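# Put the orange into the foam net sleeve

## Task

Put the orange so it sits inside the foam net sleeve, without tugging on the net hard enough to rip it (a torn net costs score).

## Robot and tools

Robot: two arms, left_arm and right_arm, each ending in a two-finger gripper. In the scene frame the origin lies on the table surface halfway between the nominal arm bases; +x points out over the table, +z points up, and left_arm is on the +y side (arm names do not match image left/right). Calibrated bases: left_arm at (+0.049, +0.297, 0) m, right_arm at (+0.025, -0.289, 0) m, both turned about 1 degree about z. A camera stand sits behind the arms. Fingers point along the gripper's own +z and open and close along its y; end_effector_position is the spot between the pads, about 1 cm short of the tips.

The 14-number row: every motion argument is built from rows of exactly 14 numbers, each in [-1, 1]: left dx, dy, dz, rx, ry, rz, opening, then the same seven for right. Both arms always appear, even when only one moves. The first six per arm are an offset (not a pose) from that arm's Hand target, measured along the Hand target's own axes; 1.0 equals 0.6 m of travel or 180 degrees of turn, and rx, ry, rz form one rotation vector. Six zeros means ask nothing new of that arm. The opening is absolute, not an offset: +1 fully open (0.094 m), -1 closed. A 0 opening is a real half-open command, so resend the current opening to leave a gripper alone.

execute_actions(actions, cameras): actions is a list of actions; each action is a list of up to 15 rows, one per 1/30 s control step; a short action repeats its final row until 15 steps. All rows in an action count from the Hand target at that action's start, not from the prior row, and each new action or call restarts from the current Hand target, so sending the same offset again moves further. An empty actions list returns images and full state. cameras: list of names, ["all"], or []; an unknown name voids the call.

move(target, speed, blend, opening_speed, grip_force, blocking, cameras): target is one 14-number row or a list of up to 15 rows; every row is an offset from the same starting Hand targets, not chained. The grippers travel in straight lines, all finishing together, within a 10 s cap. speed is path top speed in m/s, 0.002 to 2.9 (default 0.25), one value or one per target; rotation is capped at twice that in rad/s. blend (metres) rounds corners between listed targets; 0 stops at each. opening_speed (0.2 or more, scale units per second) closes fingers gradually, useful for squashable things like an orange. grip_force is newtons per pad, 10 to 50, one value or one per arm; it persists, and low force closes slowly. blocking=false returns after about 0.5 s while the move continues. Paths ignore obstacles and the other arm, and do not steer clear of the arm's own base; routing near the base can whip the elbow, so go around it. Faster moves and targets set deep past contact hit or press harder.

wait(seconds 0 to 3600) lets time pass without new commands; a running move continues. stop brakes a running move. zoom_image(camera, region=[x0,y0,x1,y1]) enlarges part of the latest image, at most 504 by 504 pixels. finished_scene(scene) ends the current scene (1 or 2) irreversibly; call it only once the orange rests in the sleeve by itself.

Cameras: cam_high 896x504, cam_low 896x504, cam_left_wrist 672x504, cam_right_wrist 672x504 (fisheye on the wrists). Calibration can be off by a few degrees and millimetres.

Results: each arm's end_effector_position (m) and end_effector_quat_wxyz in the scene frame, Hand target (the last commanded pose after clipping; the base for the next offsets), joint positions (last number is finger opening in metres), joint torques, grip_measured on the -1 to +1 scale (reads a little wide when empty), Tool commands, and possibly joint velocities marked within noise. A move adds a move: line with its ending (done, off_target, moving, held, fault) and limits (paced = clipped pose, held = steps withheld). done means at rest within 10 mm and 2 degrees; it says nothing about contact. Action calls also list some step positions.

Behaviour to expect: friction and gravity leave the gripper short, low, or tilted, especially far out; small offsets may not happen or go sideways. Check the position and orientation after each motion and correct. Orientation commands are clipped to 40 degrees from the measured one per step. To stop pushing on something, command back past the gripper. grip_measured follows your command even after the pads touch, so it does not reveal contact; on a round object squeeze force jumps to the limit about 0.11 below first touch, so close slowly and with a lowered grip_force. To release, open well above grip_measured.

Avoid: tearing the net by pulling hard, dropping the orange or letting go while it moves, anything leaving the table, hard strikes on fixed or heavy items, arms or grippers touching each other (closing on the other gripper counts), and arm stops. Long stretched holds or pushing at unreachable poses heat motors: MOTOR HOT at 75 °C, a fold-up fault at 90 °C, collapse at 100 °C.

Each tool is called after ">>>" as a command line: name --argument value for each argument, lists and objects as JSON in quotes; but a table of rows of numbers goes row by row, as --pt "numbers of a row", without its own name.

## Session

>>> execute_actions --actions '[]'

Scene clock: 0.00 s.
left_arm: end_effector_position=(+0.3940, +0.0636, +0.2961) grip_measured=-0.969 end_effector_quat_wxyz=(+0.703, +0.644, +0.299, -0.051) | right_arm: end_effector_position=(+0.3825, -0.0335, +0.3075) grip_measured=-0.963 end_effector_quat_wxyz=(+0.328, -0.099, +0.695, +0.632)
Joint positions: left_arm=[-0.224 1.408 0.863 0.533 0.964 1.074 0.001] | right_arm=[0.315 1.487 0.951 0.561 -0.937 0.97 0.002]
Joint velocities: within noise
Joint torques (N m): no reading
Heat: left arm: 36 °C; right arm: 35 °C.
Hand target: left_arm +0.3954, +0.0656, +0.3029; +0.706, +0.641, +0.297, -0.045 | right_arm +0.3837, -0.0363, +0.3190; +0.344, -0.106, +0.687, +0.632
Tool commands: left_gripper/opening=-1.0 right_gripper/opening=-1.0

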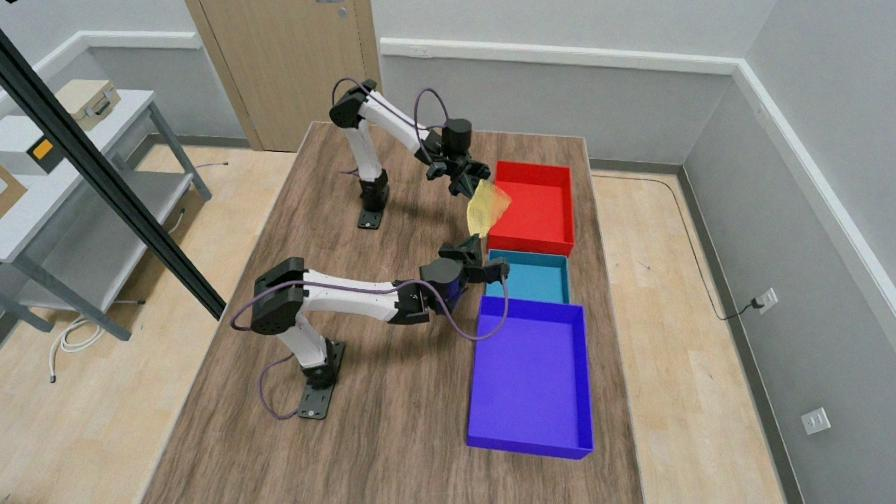

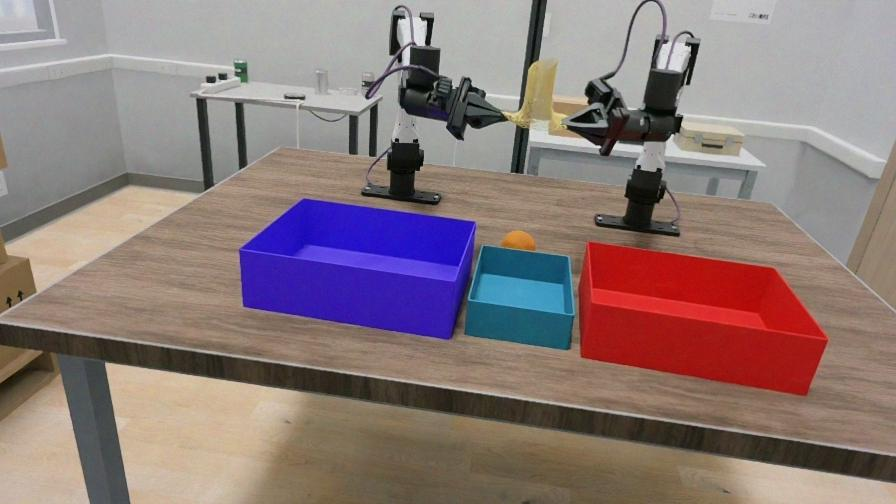

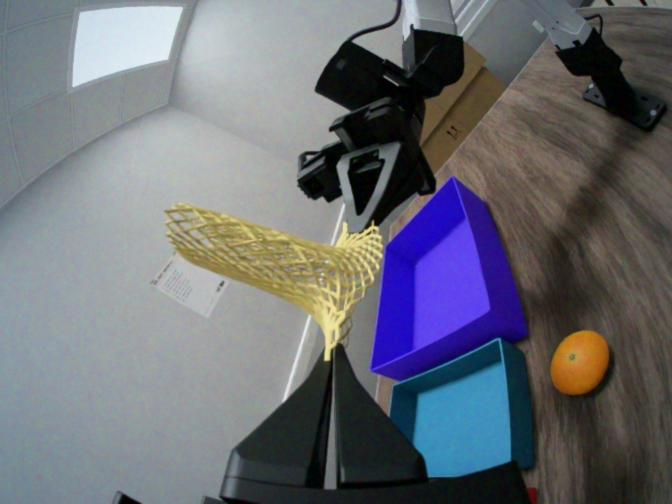

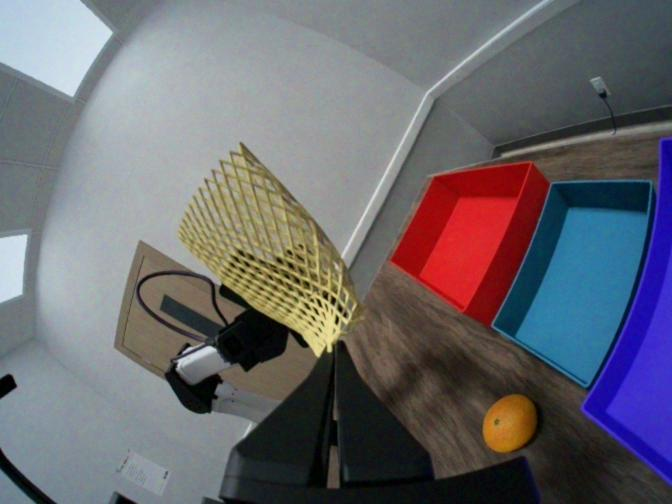

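>>> zoom_image --camera "cam_low" --region '[460, 40, 640, 150]'

>>> zoom_image --camera "cam_right_wrist" --region '[140, 120, 440, 380]'

>>> zoom_image --camera "cam_left_wrist" --region '[140, 180, 420, 400]'

>>> zoom_image --camera "cam_high" --region '[420, 140, 560, 290]'

Scaled by 2.800.

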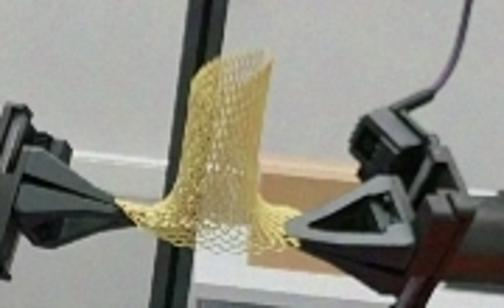

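Scaled by 1.680 from the camera's image (finer frame: 960x720).

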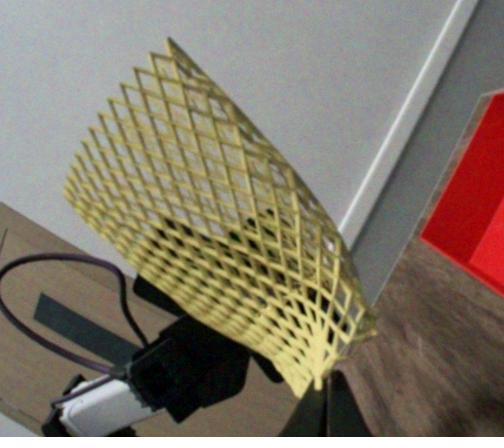

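Scaled by 1.800 from the camera's image (finer frame: 960x720).

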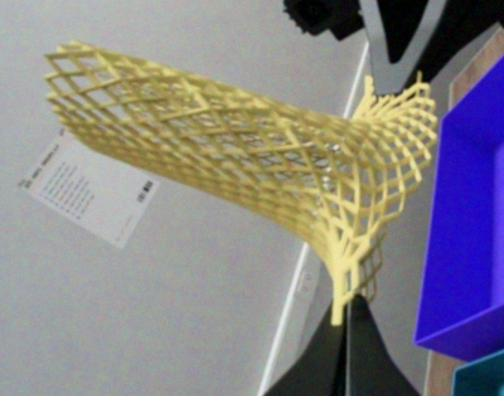

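Scaled by 3.360.

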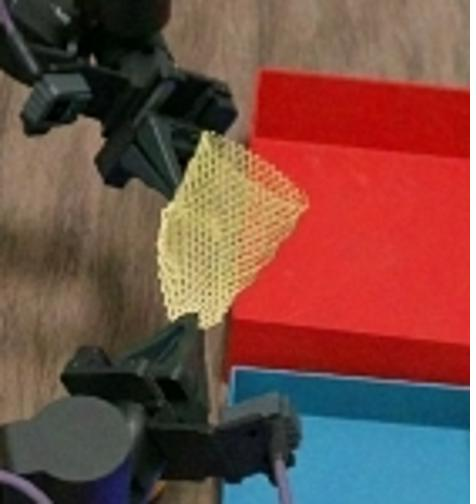

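>>> move --target '[0.111,-0.205,0,0.098,0.053,0,-1,0.157,-0.205,-0.009,0.089,0.067,0,-1]' --speed 0.12 --cameras '["all"]'

Scene clock: 34.03 s.
left_arm: end_effector_position=(+0.3935, +0.0636, +0.1750) grip_measured=-0.969 end_effector_quat_wxyz=(+0.587, +0.739, +0.329, -0.032) | right_arm: end_effector_position=(+0.3820, -0.0340, +0.1721) grip_measured=-0.963 end_effector_quat_wxyz=(+0.285, -0.126, +0.792, +0.525)
Joint positions: left_arm=[-0.249 1.516 0.811 0.205 0.874 1.493 0.001] | right_arm=[0.333 1.608 0.858 0.297 -0.864 0.56 0.002]
Joint torques (N m): left_arm=[-0.25 -5.14 6.32 1.24 -0.12 0.1] | right_arm=[-0.17 -5.78 6.3 1.36 0.09 -0.31]
Heat: left arm: 38 °C; right arm: 39 °C.
Hand target: left_arm +0.3954, +0.0653, +0.1630; +0.573, +0.743, +0.344, -0.037 | right_arm +0.3833, -0.0362, +0.1640; +0.281, -0.122, +0.800, +0.515
Off the commanded pose: left_arm 0.012 m, 2 deg | right_arm 0.009 m, 2 deg.
move: off_target (left_arm)
cam_left_wrist: T_world_to_cam=[[-0.51806, 0.06179, -0.85311, 0.34943], [0.50321, 0.82854, -0.24556, -0.16576], [0.69166, -0.55651, -0.46032, -0.04133]] pos_world=[0.29302, 0.09275, 0.23837]
cam_right_wrist: T_world_to_cam=[[0.54112, -0.37616, -0.75212, -0.09166], [-0.83651, -0.33249, -0.43554, 0.42884], [-0.08624, 0.86484, -0.49458, 0.26265]] pos_world=[0.43098, -0.11905, 0.24774]

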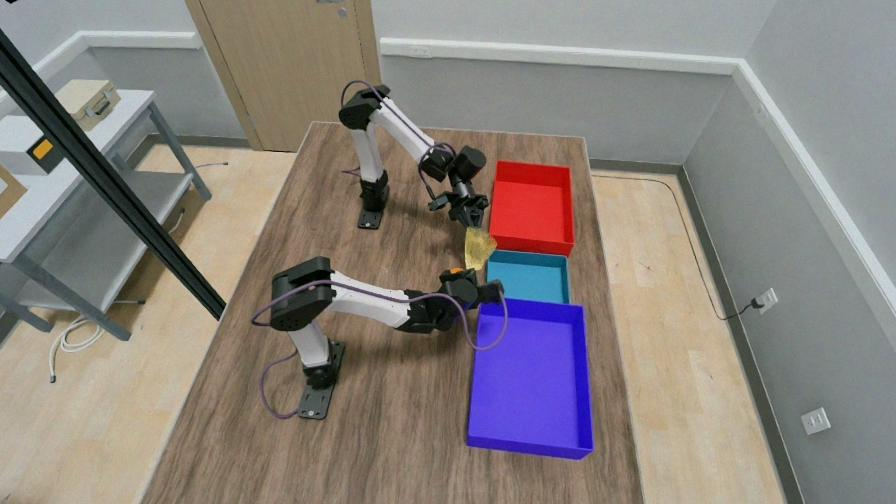

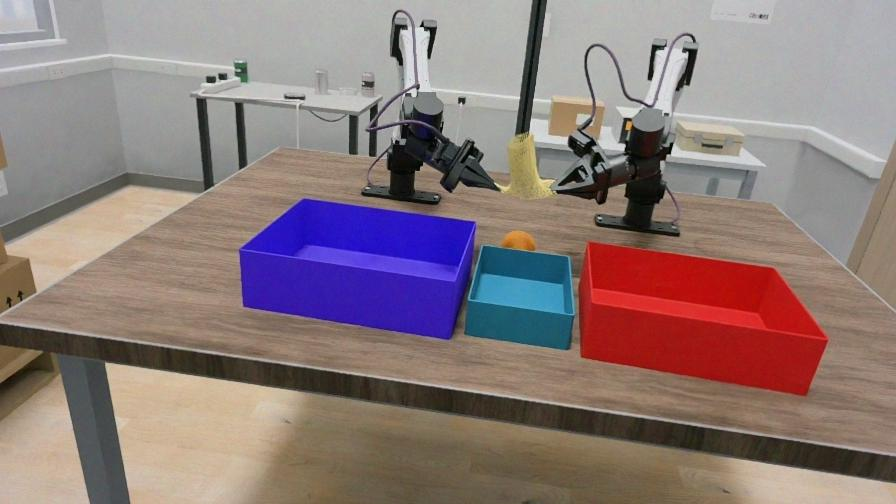

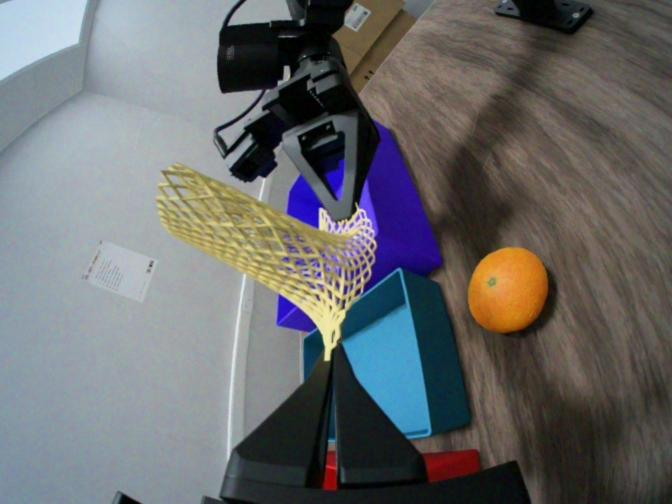

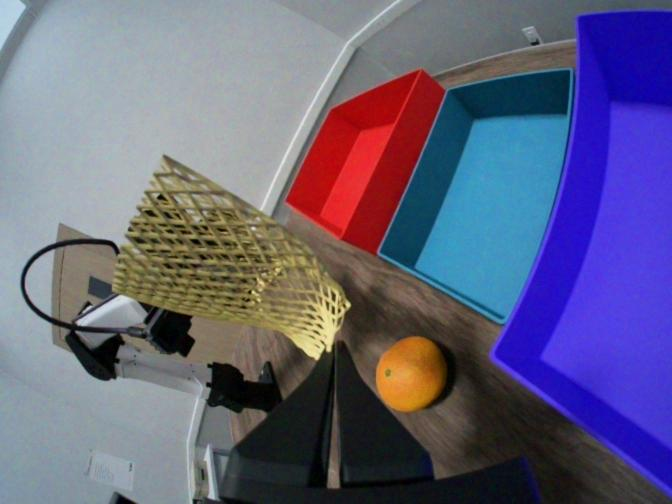

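>>> move --target '[0.015,-0.135,0.019,0.049,0.027,0,-1,0.107,-0.066,0.0265,0.045,0.034,0,-1]' --speed 0.1 --cameras '["all"]'

>>> zoom_image --camera "cam_low" --region '[430, 130, 640, 260]'

Scene clock: 58.83 s.
left_arm: end_effector_position=(+0.3625, +0.0650, +0.1011) grip_measured=-0.969 end_effector_quat_wxyz=(+0.515, +0.780, +0.353, -0.029) | right_arm: end_effector_position=(+0.3561, -0.0296, +0.1009) grip_measured=-0.963 end_effector_quat_wxyz=(+0.251, -0.131, +0.840, +0.462)
Joint positions: left_arm=[-0.31 1.537 0.67 0.18 0.743 1.597 0.001] | right_arm=[0.404 1.651 0.756 0.251 -0.732 0.454 0.002]
Joint torques (N m): left_arm=[-0.34 -4.78 5.05 1.27 -0.09 0.1] | right_arm=[-0.05 -5.81 5.18 1.31 0.12 -0.25]
Heat: left arm: 39 °C; right arm: 38 °C.
Hand target: left_arm +0.3613, +0.0681, +0.0882; +0.499, +0.786, +0.364, -0.031 | right_arm +0.3555, -0.0334, +0.0921; +0.246, -0.129, +0.848, +0.450
Off the commanded pose: left_arm 0.013 m, 2 deg | right_arm 0.010 m, 2 deg.
move: off_target (left_arm)
cam_left_wrist: T_world_to_cam=[[-0.57438, 0.19026, -0.79617, 0.27652], [0.48467, 0.86285, -0.14347, -0.17534], [0.65968, -0.46828, -0.58782, -0.03443]] pos_world=[0.26652, 0.08256, 0.17476]
cam_right_wrist: T_world_to_cam=[[0.49422, -0.49762, -0.71283, -0.12036], [-0.8613, -0.39153, -0.32383, 0.37342], [-0.11795, 0.774, -0.6221, 0.24294]] pos_world=[0.40976, -0.10172, 0.18626]

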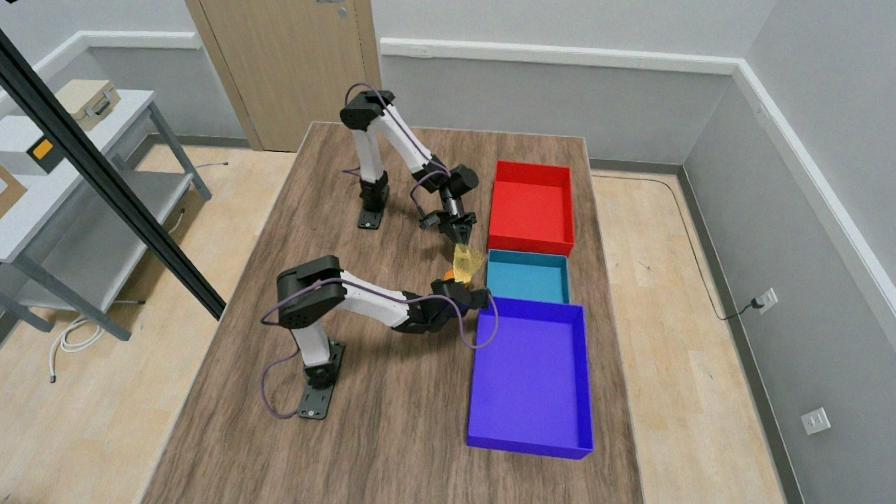

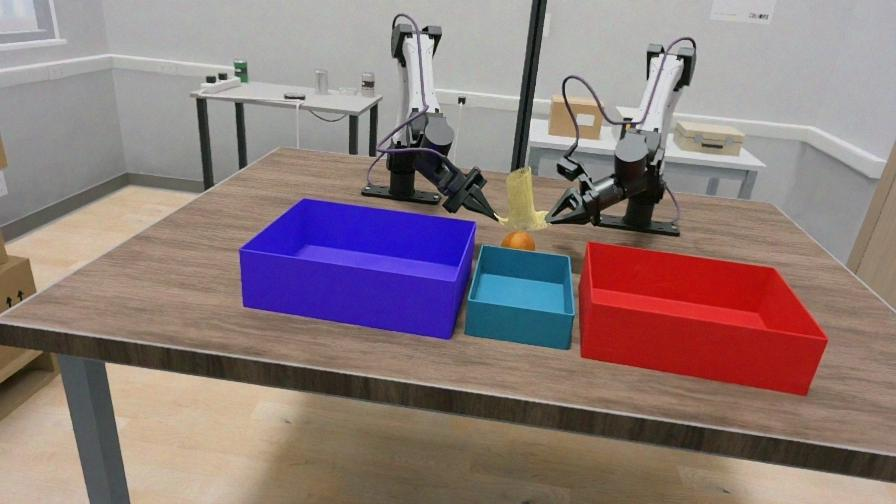

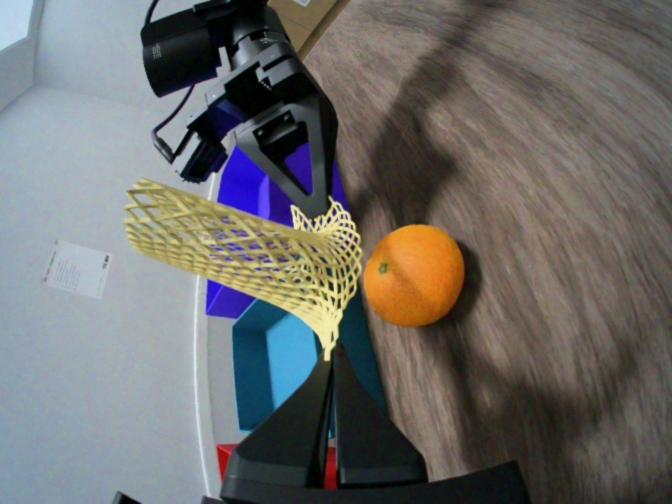

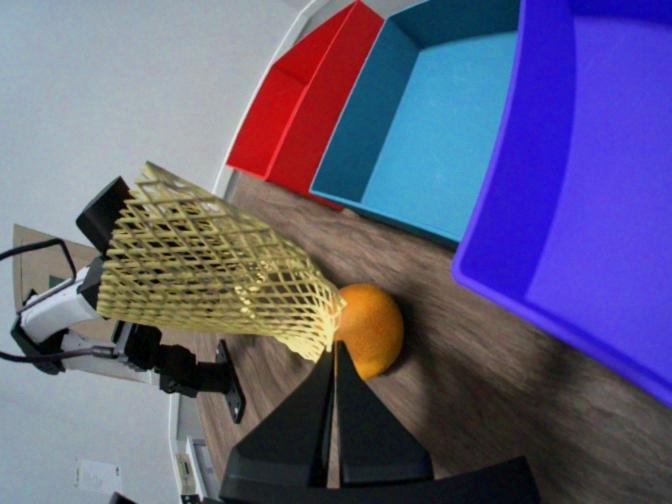

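Scaled by 2.400.

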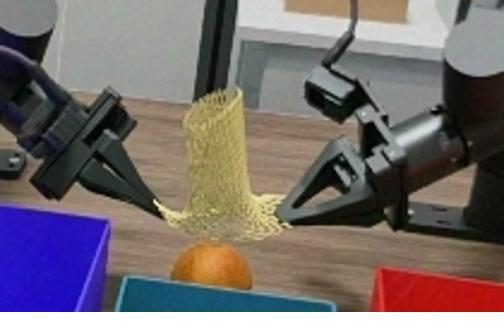

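>>> zoom_image --camera "cam_high" --region '[420, 220, 510, 300]'

>>> zoom_image --camera "cam_left_wrist" --region '[240, 160, 480, 360]'

>>> zoom_image --camera "cam_right_wrist" --region '[200, 220, 440, 400]'

Scaled by 5.600.

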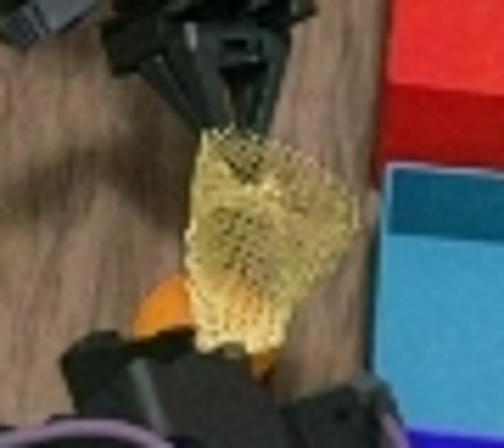

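Scaled by 2.100 from the camera's image (finer frame: 960x720).

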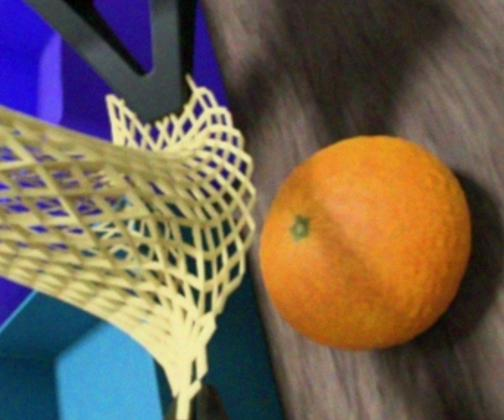

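Scaled by 2.100 from the camera's image (finer frame: 960x720).

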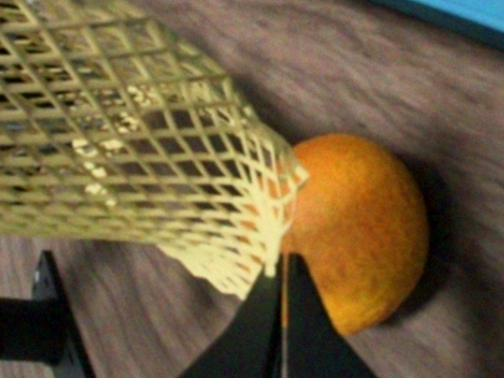

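>>> move --target '[0.0085,-0.053,0.029,0,0,0,-1,0.045,-0.0335,0.0225,0,0,0,-1]' --speed 0.08 --cameras '["all"]'

>>> zoom_image --camera "cam_low" --region '[430, 150, 610, 270]'

>>> zoom_image --camera "cam_high" --region '[420, 220, 510, 300]'

Scene clock: 84.40 s.
left_arm: end_effector_position=(+0.3490, +0.0622, +0.0607) grip_measured=-0.969 end_effector_quat_wxyz=(+0.505, +0.787, +0.353, -0.035) | right_arm: end_effector_position=(+0.3418, -0.0319, +0.0593) grip_measured=-0.963 end_effector_quat_wxyz=(+0.233, -0.128, +0.849, +0.457)
Joint positions: left_arm=[-0.336 1.626 0.573 0.343 0.725 1.597 0.001] | right_arm=[0.414 1.731 0.664 0.381 -0.724 0.453 0.002]
Joint torques (N m): left_arm=[-0.39 -4.78 4.25 1.66 -0.09 -0.16] | right_arm=[0.05 -5.63 4.34 1.78 0.13 -0.13]
Heat: left arm: 38 °C; right arm: 39 °C.
Hand target: left_arm +0.3513, +0.0644, +0.0532; +0.499, +0.786, +0.364, -0.031 | right_arm +0.3457, -0.0334, +0.0572; +0.246, -0.129, +0.848, +0.450
Off the commanded pose: left_arm 0.008 m, 2 deg | right_arm 0.005 m, 2 deg.
move: done
cam_left_wrist: T_world_to_cam=[[-0.58591, 0.21206, -0.78214, 0.23898], [0.49249, 0.85965, -0.13585, -0.17511], [0.64356, -0.46479, -0.60811, -0.0439]] pos_world=[0.25451, 0.07945, 0.13643]
cam_right_wrist: T_world_to_cam=[[0.47174, -0.50975, -0.71946, -0.13651], [-0.86986, -0.4025, -0.28518, 0.34706], [-0.14421, 0.76036, -0.63329, 0.22633]] pos_world=[0.39893, -0.10199, 0.1441]

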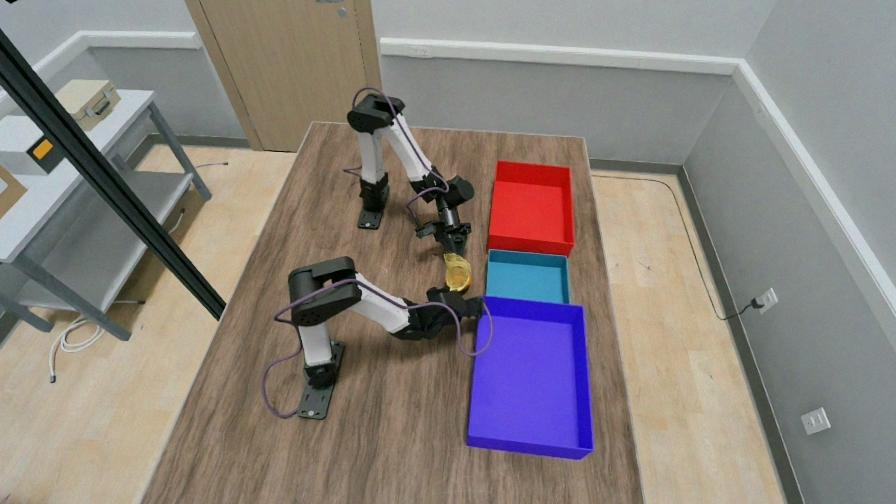

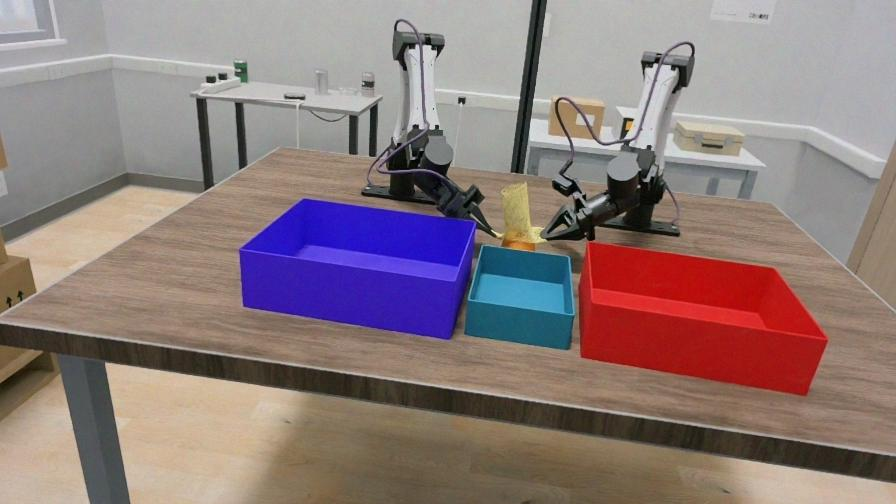

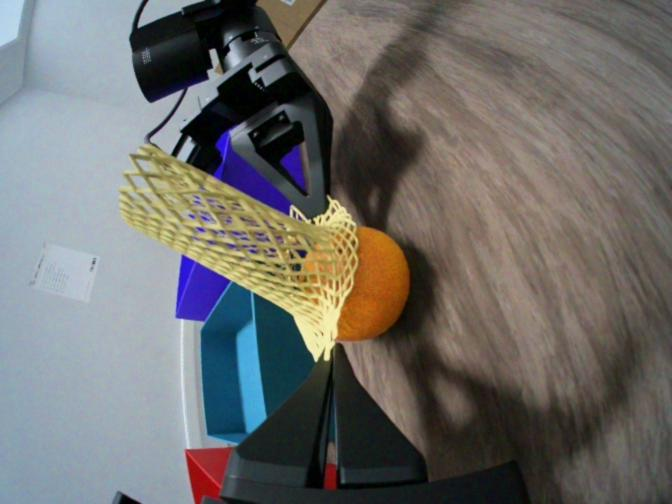

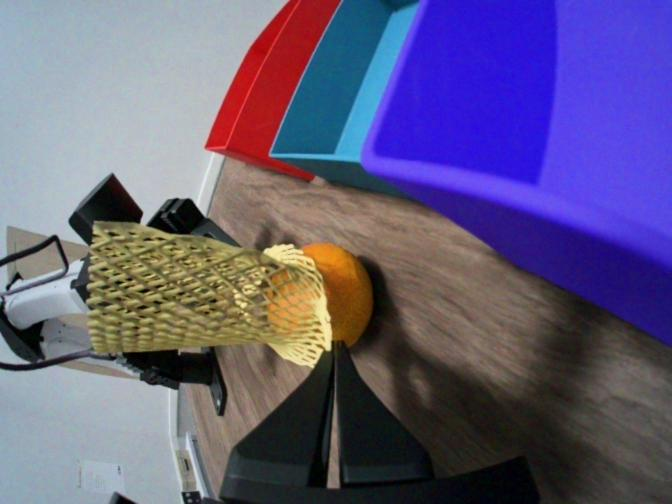

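Scaled by 2.800.

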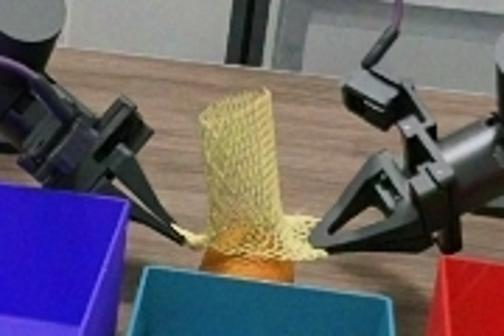

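Scaled by 5.600.

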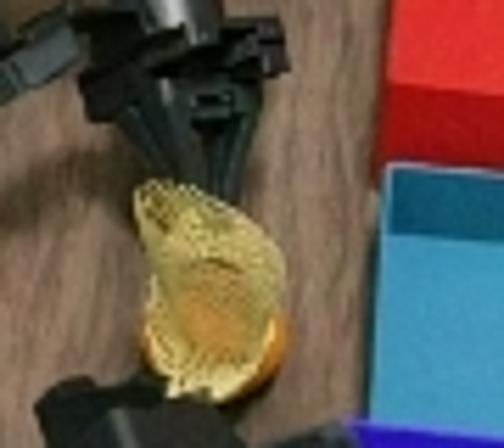

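>>> move --target '[0.0295,-0.0415,0.032,0,0,0,-1,0.028,-0.0473,0.032,0,0,0,-1]' --speed 0.05 --cameras '["all"]'

>>> zoom_image --camera "cam_low" --region '[430, 150, 610, 270]'

>>> zoom_image --camera "cam_high" --region '[420, 220, 510, 300]'

>>> zoom_image --camera "cam_left_wrist" --region '[240, 160, 480, 360]'

Scene clock: 98.63 s.
left_arm: end_effector_position=(+0.3583, +0.0624, +0.0304) grip_measured=-0.969 end_effector_quat_wxyz=(+0.512, +0.784, +0.351, -0.026) | right_arm: end_effector_position=(+0.3573, -0.0246, +0.0509) grip_measured=-0.963 end_effector_quat_wxyz=(+0.295, -0.167, +0.817, +0.465)
Joint positions: left_arm=[-0.327 1.783 0.546 0.552 0.725 1.597 0.001] | right_arm=[0.414 1.854 0.638 0.66 -0.73 0.412 0.002]
Joint torques (N m): left_arm=[0.01 -4.9 3.29 1.5 -0.08 -0.11] | right_arm=[-0.59 -3.74 3 0.97 0.1 0.28]
Heat: left arm: 38 °C; right arm: 38 °C.
Hand target: left_arm +0.3553, +0.0644, +0.0173; +0.499, +0.786, +0.364, -0.031 | right_arm +0.3498, -0.0334, +0.0193; +0.246, -0.129, +0.848, +0.450
Off the commanded pose: left_arm 0.014 m, 2 deg | right_arm 0.034 m, 8 deg.
move: off_target (left_arm, right_arm)
cam_left_wrist: T_world_to_cam=[[-0.56958, 0.20007, -0.79722, 0.21608], [0.48769, 0.863, -0.13185, -0.18259], [0.66162, -0.46389, -0.58912, -0.07541]] pos_world=[0.26202, 0.07936, 0.10376]
cam_right_wrist: T_world_to_cam=[[0.5893, -0.46921, -0.6577, -0.19021], [-0.80526, -0.40708, -0.43111, 0.34529], [-0.06546, 0.78367, -0.61772, 0.18933]] pos_world=[0.40253, -0.09705, 0.14071]

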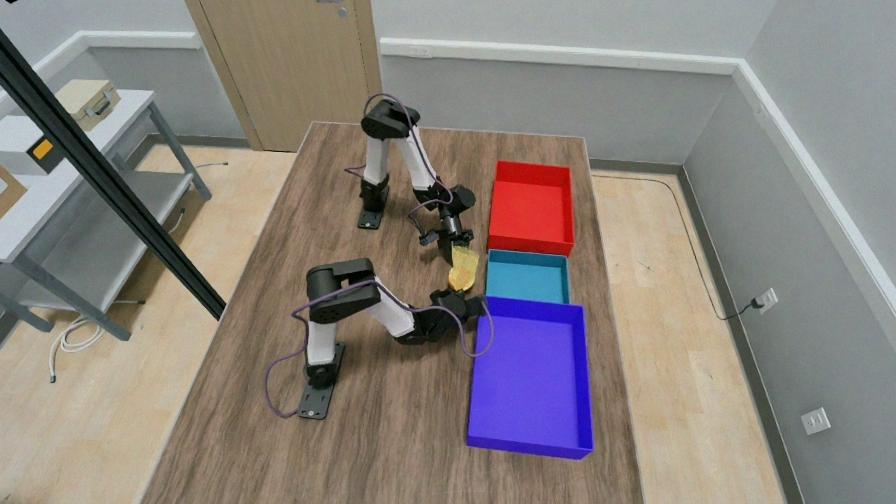

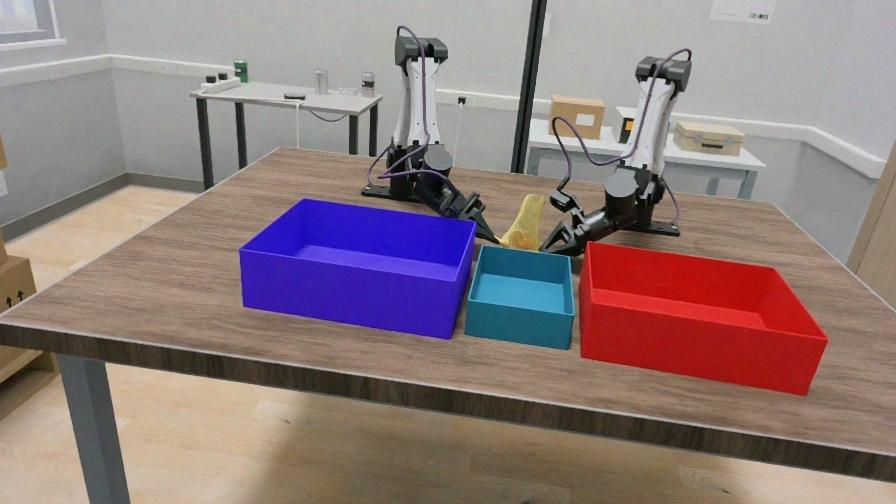

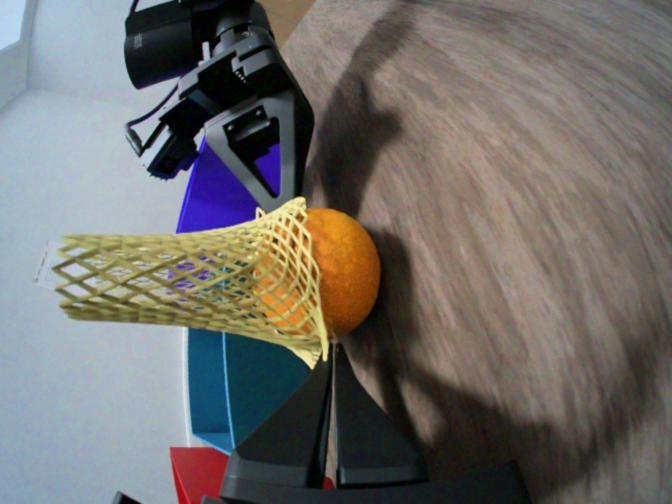

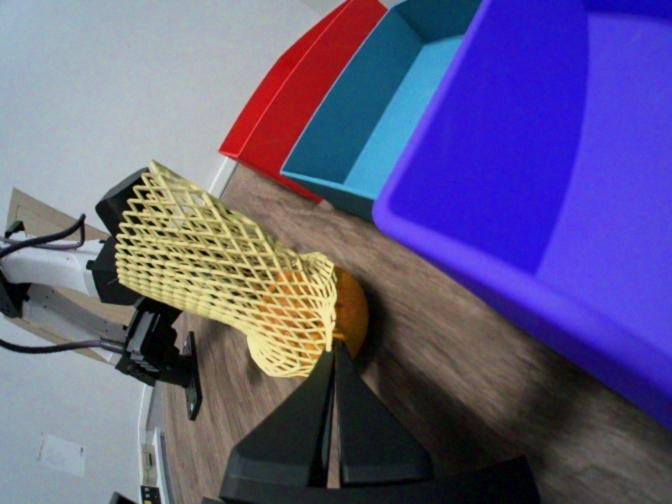

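Scaled by 2.800.

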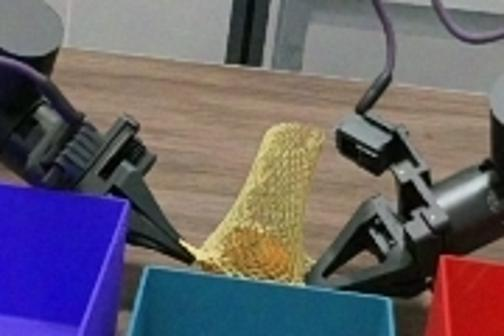

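Scaled by 5.600.

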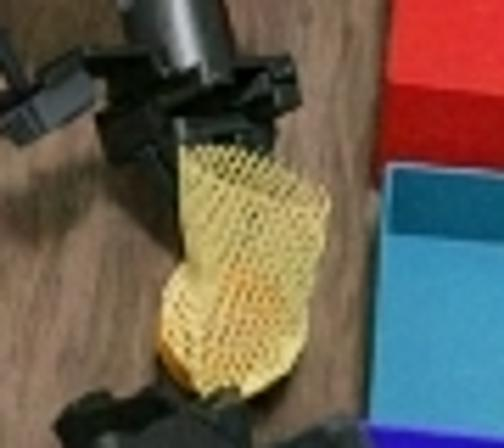

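Scaled by 2.100 from the camera's image (finer frame: 960x720).

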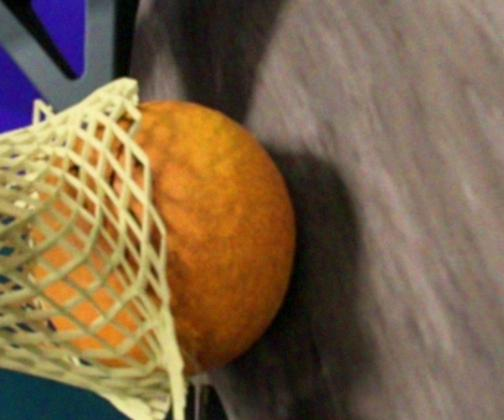

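>>> move --target '[-0.0153,0.0017,-0.011,0,0,0,-1,-0.0117,0.028,-0.019,0.12,0.092,0,-1]' --speed 0.08 --cameras '["all"]'

>>> zoom_image --camera "cam_high" --region '[420, 220, 510, 320]'

Scene clock: 111.30 s.
left_arm: end_effector_position=(+0.3480, +0.0616, +0.0242) grip_measured=-0.969 end_effector_quat_wxyz=(+0.505, +0.787, +0.351, -0.035) | right_arm: end_effector_position=(+0.3410, -0.0298, +0.0416) grip_measured=-0.963 end_effector_quat_wxyz=(+0.143, -0.140, +0.939, +0.279)
Joint positions: left_arm=[-0.339 1.78 0.521 0.552 0.723 1.597 0.001] | right_arm=[0.537 1.766 1.002 -0.302 -0.407 0.329 0.002]
Joint torques (N m): left_arm=[-0.59 -9.16 3.18 1.27 -0.12 -0.23] | right_arm=[-0.08 -6.41 7.76 0.71 0.18 -0.22]
Heat: left arm: 38 °C; right arm: 38 °C.
Hand target: left_arm +0.3471, +0.0645, +0.0252; +0.499, +0.786, +0.364, -0.031 | right_arm +0.3449, -0.0334, +0.0402; +0.142, -0.144, +0.944, +0.261
Off the commanded pose: left_arm 0.003 m, 2 deg | right_arm 0.005 m, 2 deg.
move: done
cam_left_wrist: T_world_to_cam=[[-0.58299, 0.21309, -0.78404, 0.20895], [0.49455, 0.85871, -0.13434, -0.17977], [0.64463, -0.46606, -0.606, -0.06607]] pos_world=[0.25331, 0.07905, 0.09963]
cam_right_wrist: T_world_to_cam=[[0.38303, -0.77085, -0.50901, -0.13401], [-0.88945, -0.45651, 0.02204, 0.33447], [-0.24936, 0.44429, -0.86048, 0.24934]] pos_world=[0.41099, -0.06139, 0.13896]

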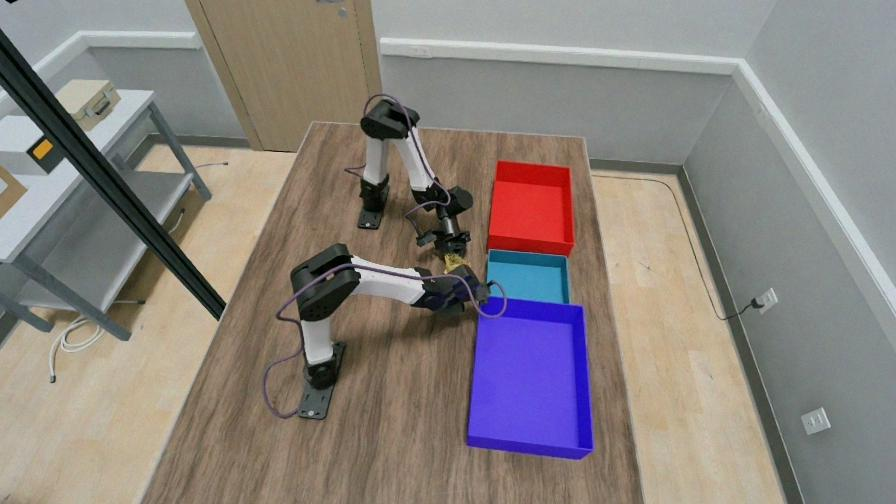

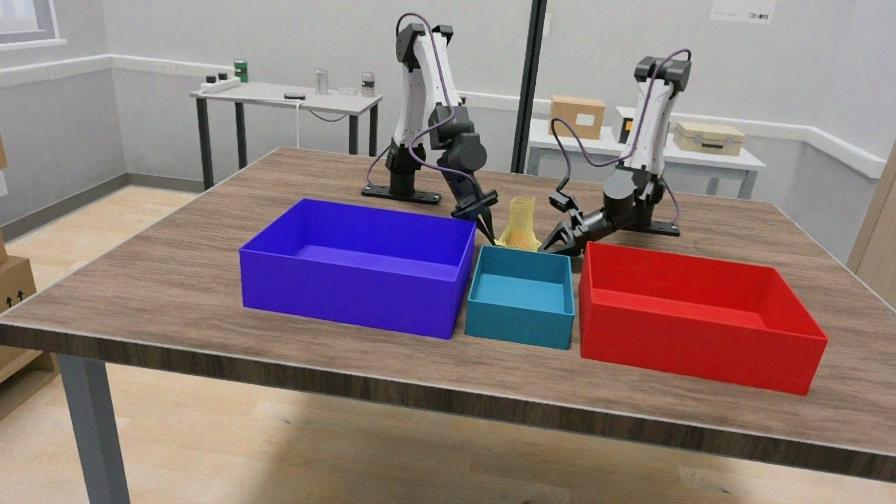

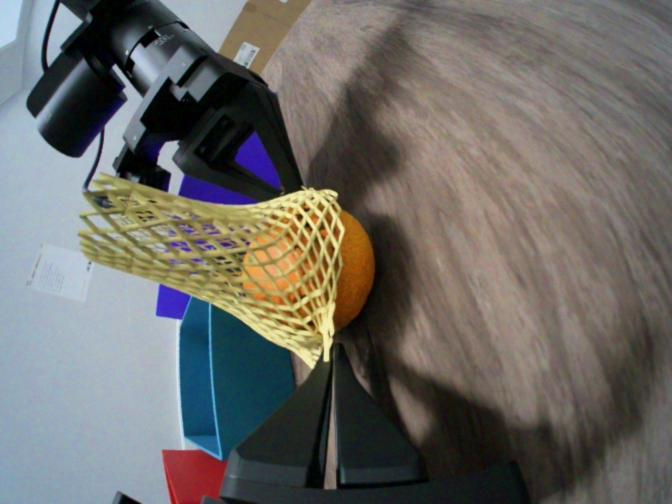

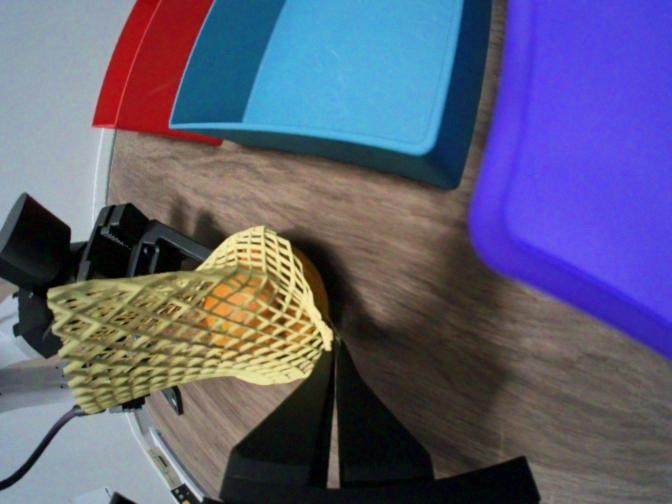

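Scaled by 5.040.

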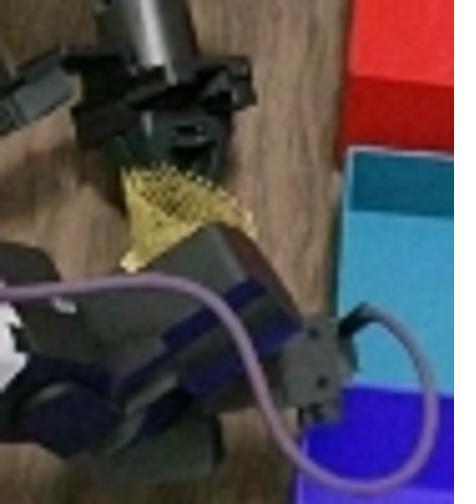

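>>> move --target '[0.0055,-0.0102,0.0067,0,0,0,-1,0.009,-0.0197,0.034,0,0,0,-1]' --speed 0.05 --cameras '["all"]'

>>> zoom_image --camera "cam_low" --region '[430, 150, 610, 270]'

>>> zoom_image --camera "cam_right_wrist" --region '[140, 180, 380, 400]'

>>> zoom_image --camera "cam_left_wrist" --region '[180, 160, 420, 380]'

Scene clock: 121.53 s.
left_arm: end_effector_position=(+0.3477, +0.0617, +0.0252) grip_measured=-0.969 end_effector_quat_wxyz=(+0.509, +0.787, +0.349, -0.031) | right_arm: end_effector_position=(+0.3475, -0.0261, +0.0280) grip_measured=-0.963 end_effector_quat_wxyz=(+0.146, -0.146, +0.938, +0.278)
Joint positions: left_arm=[-0.339 1.778 0.513 0.569 0.723 1.597 0.001] | right_arm=[0.537 1.818 1.003 -0.248 -0.407 0.316 0.002]
Joint torques (N m): left_arm=[-0.59 -5.91 3.18 1.52 -0.12 -0.22] | right_arm=[-0.32 -6.04 4.7 1.1 0.16 -0.15]
Heat: left arm: 39 °C; right arm: 39 °C.
Hand target: left_arm +0.3471, +0.0645, +0.0172; +0.499, +0.786, +0.364, -0.031 | right_arm +0.3479, -0.0334, +0.0162; +0.142, -0.144, +0.944, +0.261
Off the commanded pose: left_arm 0.008 m, 2 deg | right_arm 0.014 m, 2 deg.
move: off_target (right_arm)
cam_left_wrist: T_world_to_cam=[[-0.57505, 0.21015, -0.79067, 0.20711], [0.49599, 0.85813, -0.13266, -0.18011], [0.65062, -0.46845, -0.5977, -0.06744]] pos_world=[0.25231, 0.07945, 0.09955]
cam_right_wrist: T_world_to_cam=[[0.39541, -0.76746, -0.50464, -0.14484], [-0.88509, -0.46521, 0.01398, 0.34067], [-0.24549, 0.44113, -0.86322, 0.23623]] pos_world=[0.41678, -0.05689, 0.12607]

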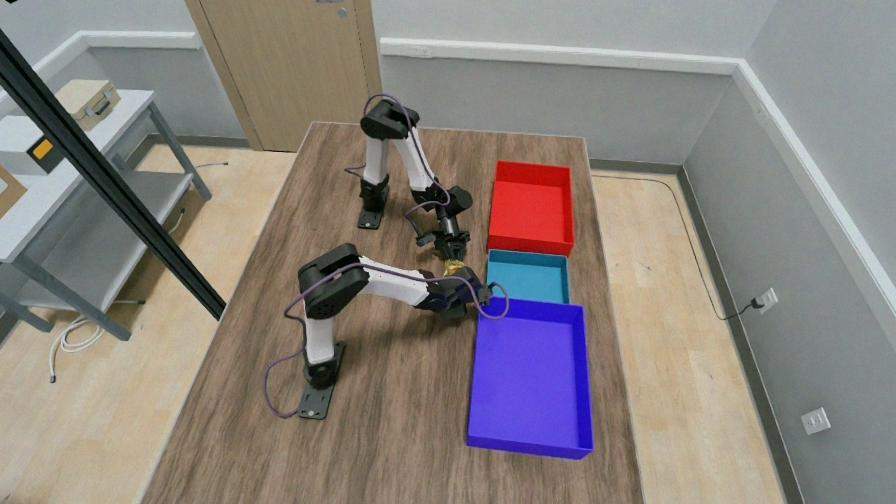

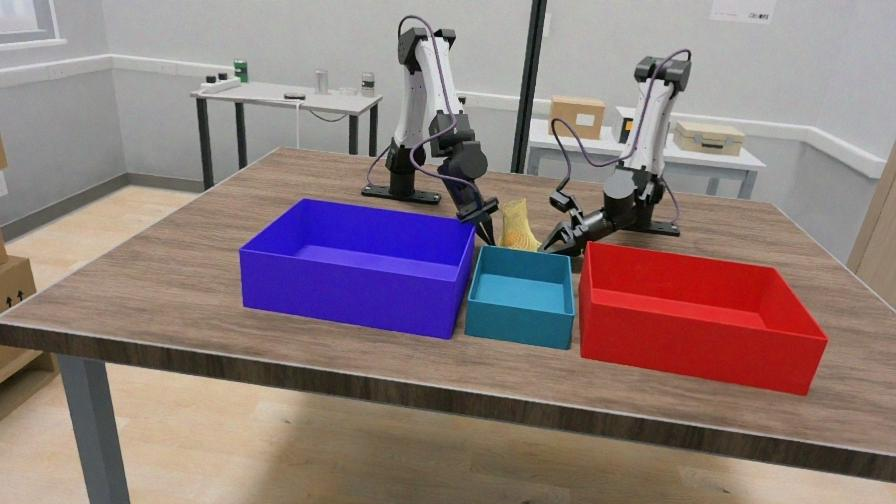

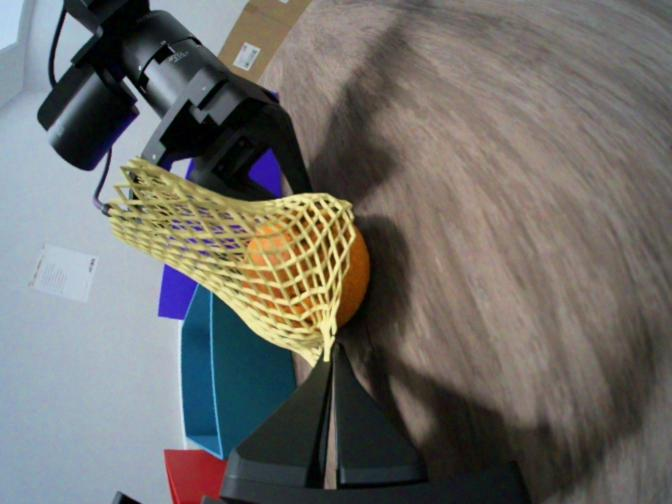

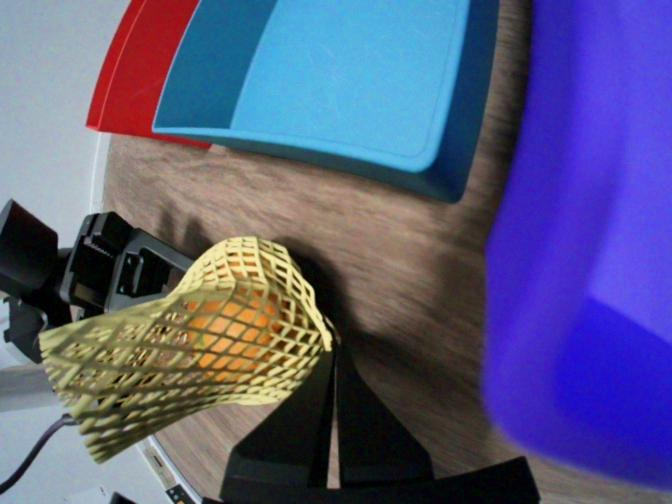

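Scaled by 2.800.

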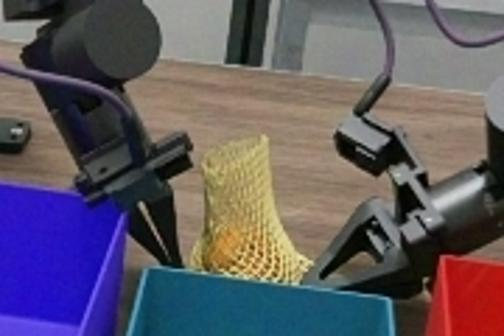

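Scaled by 2.100 from the camera's image (finer frame: 960x720).

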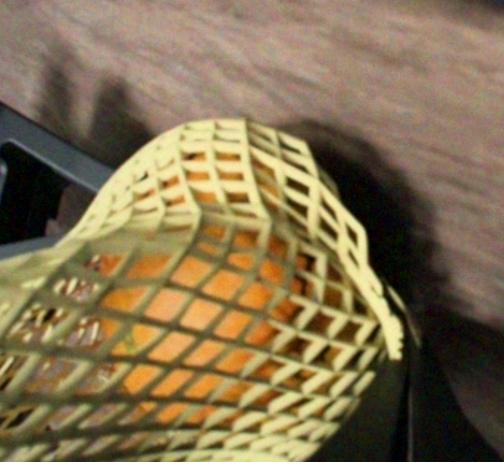

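Scaled by 2.100 from the camera's image (finer frame: 960x720).

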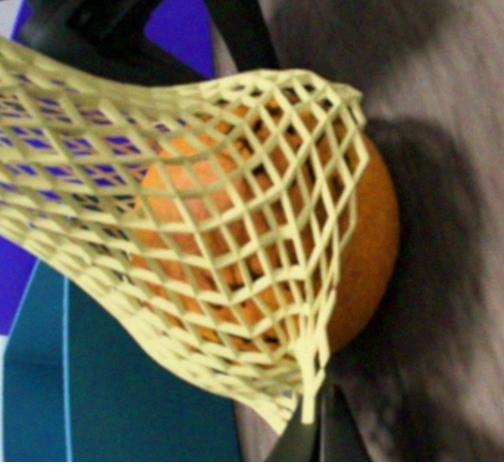

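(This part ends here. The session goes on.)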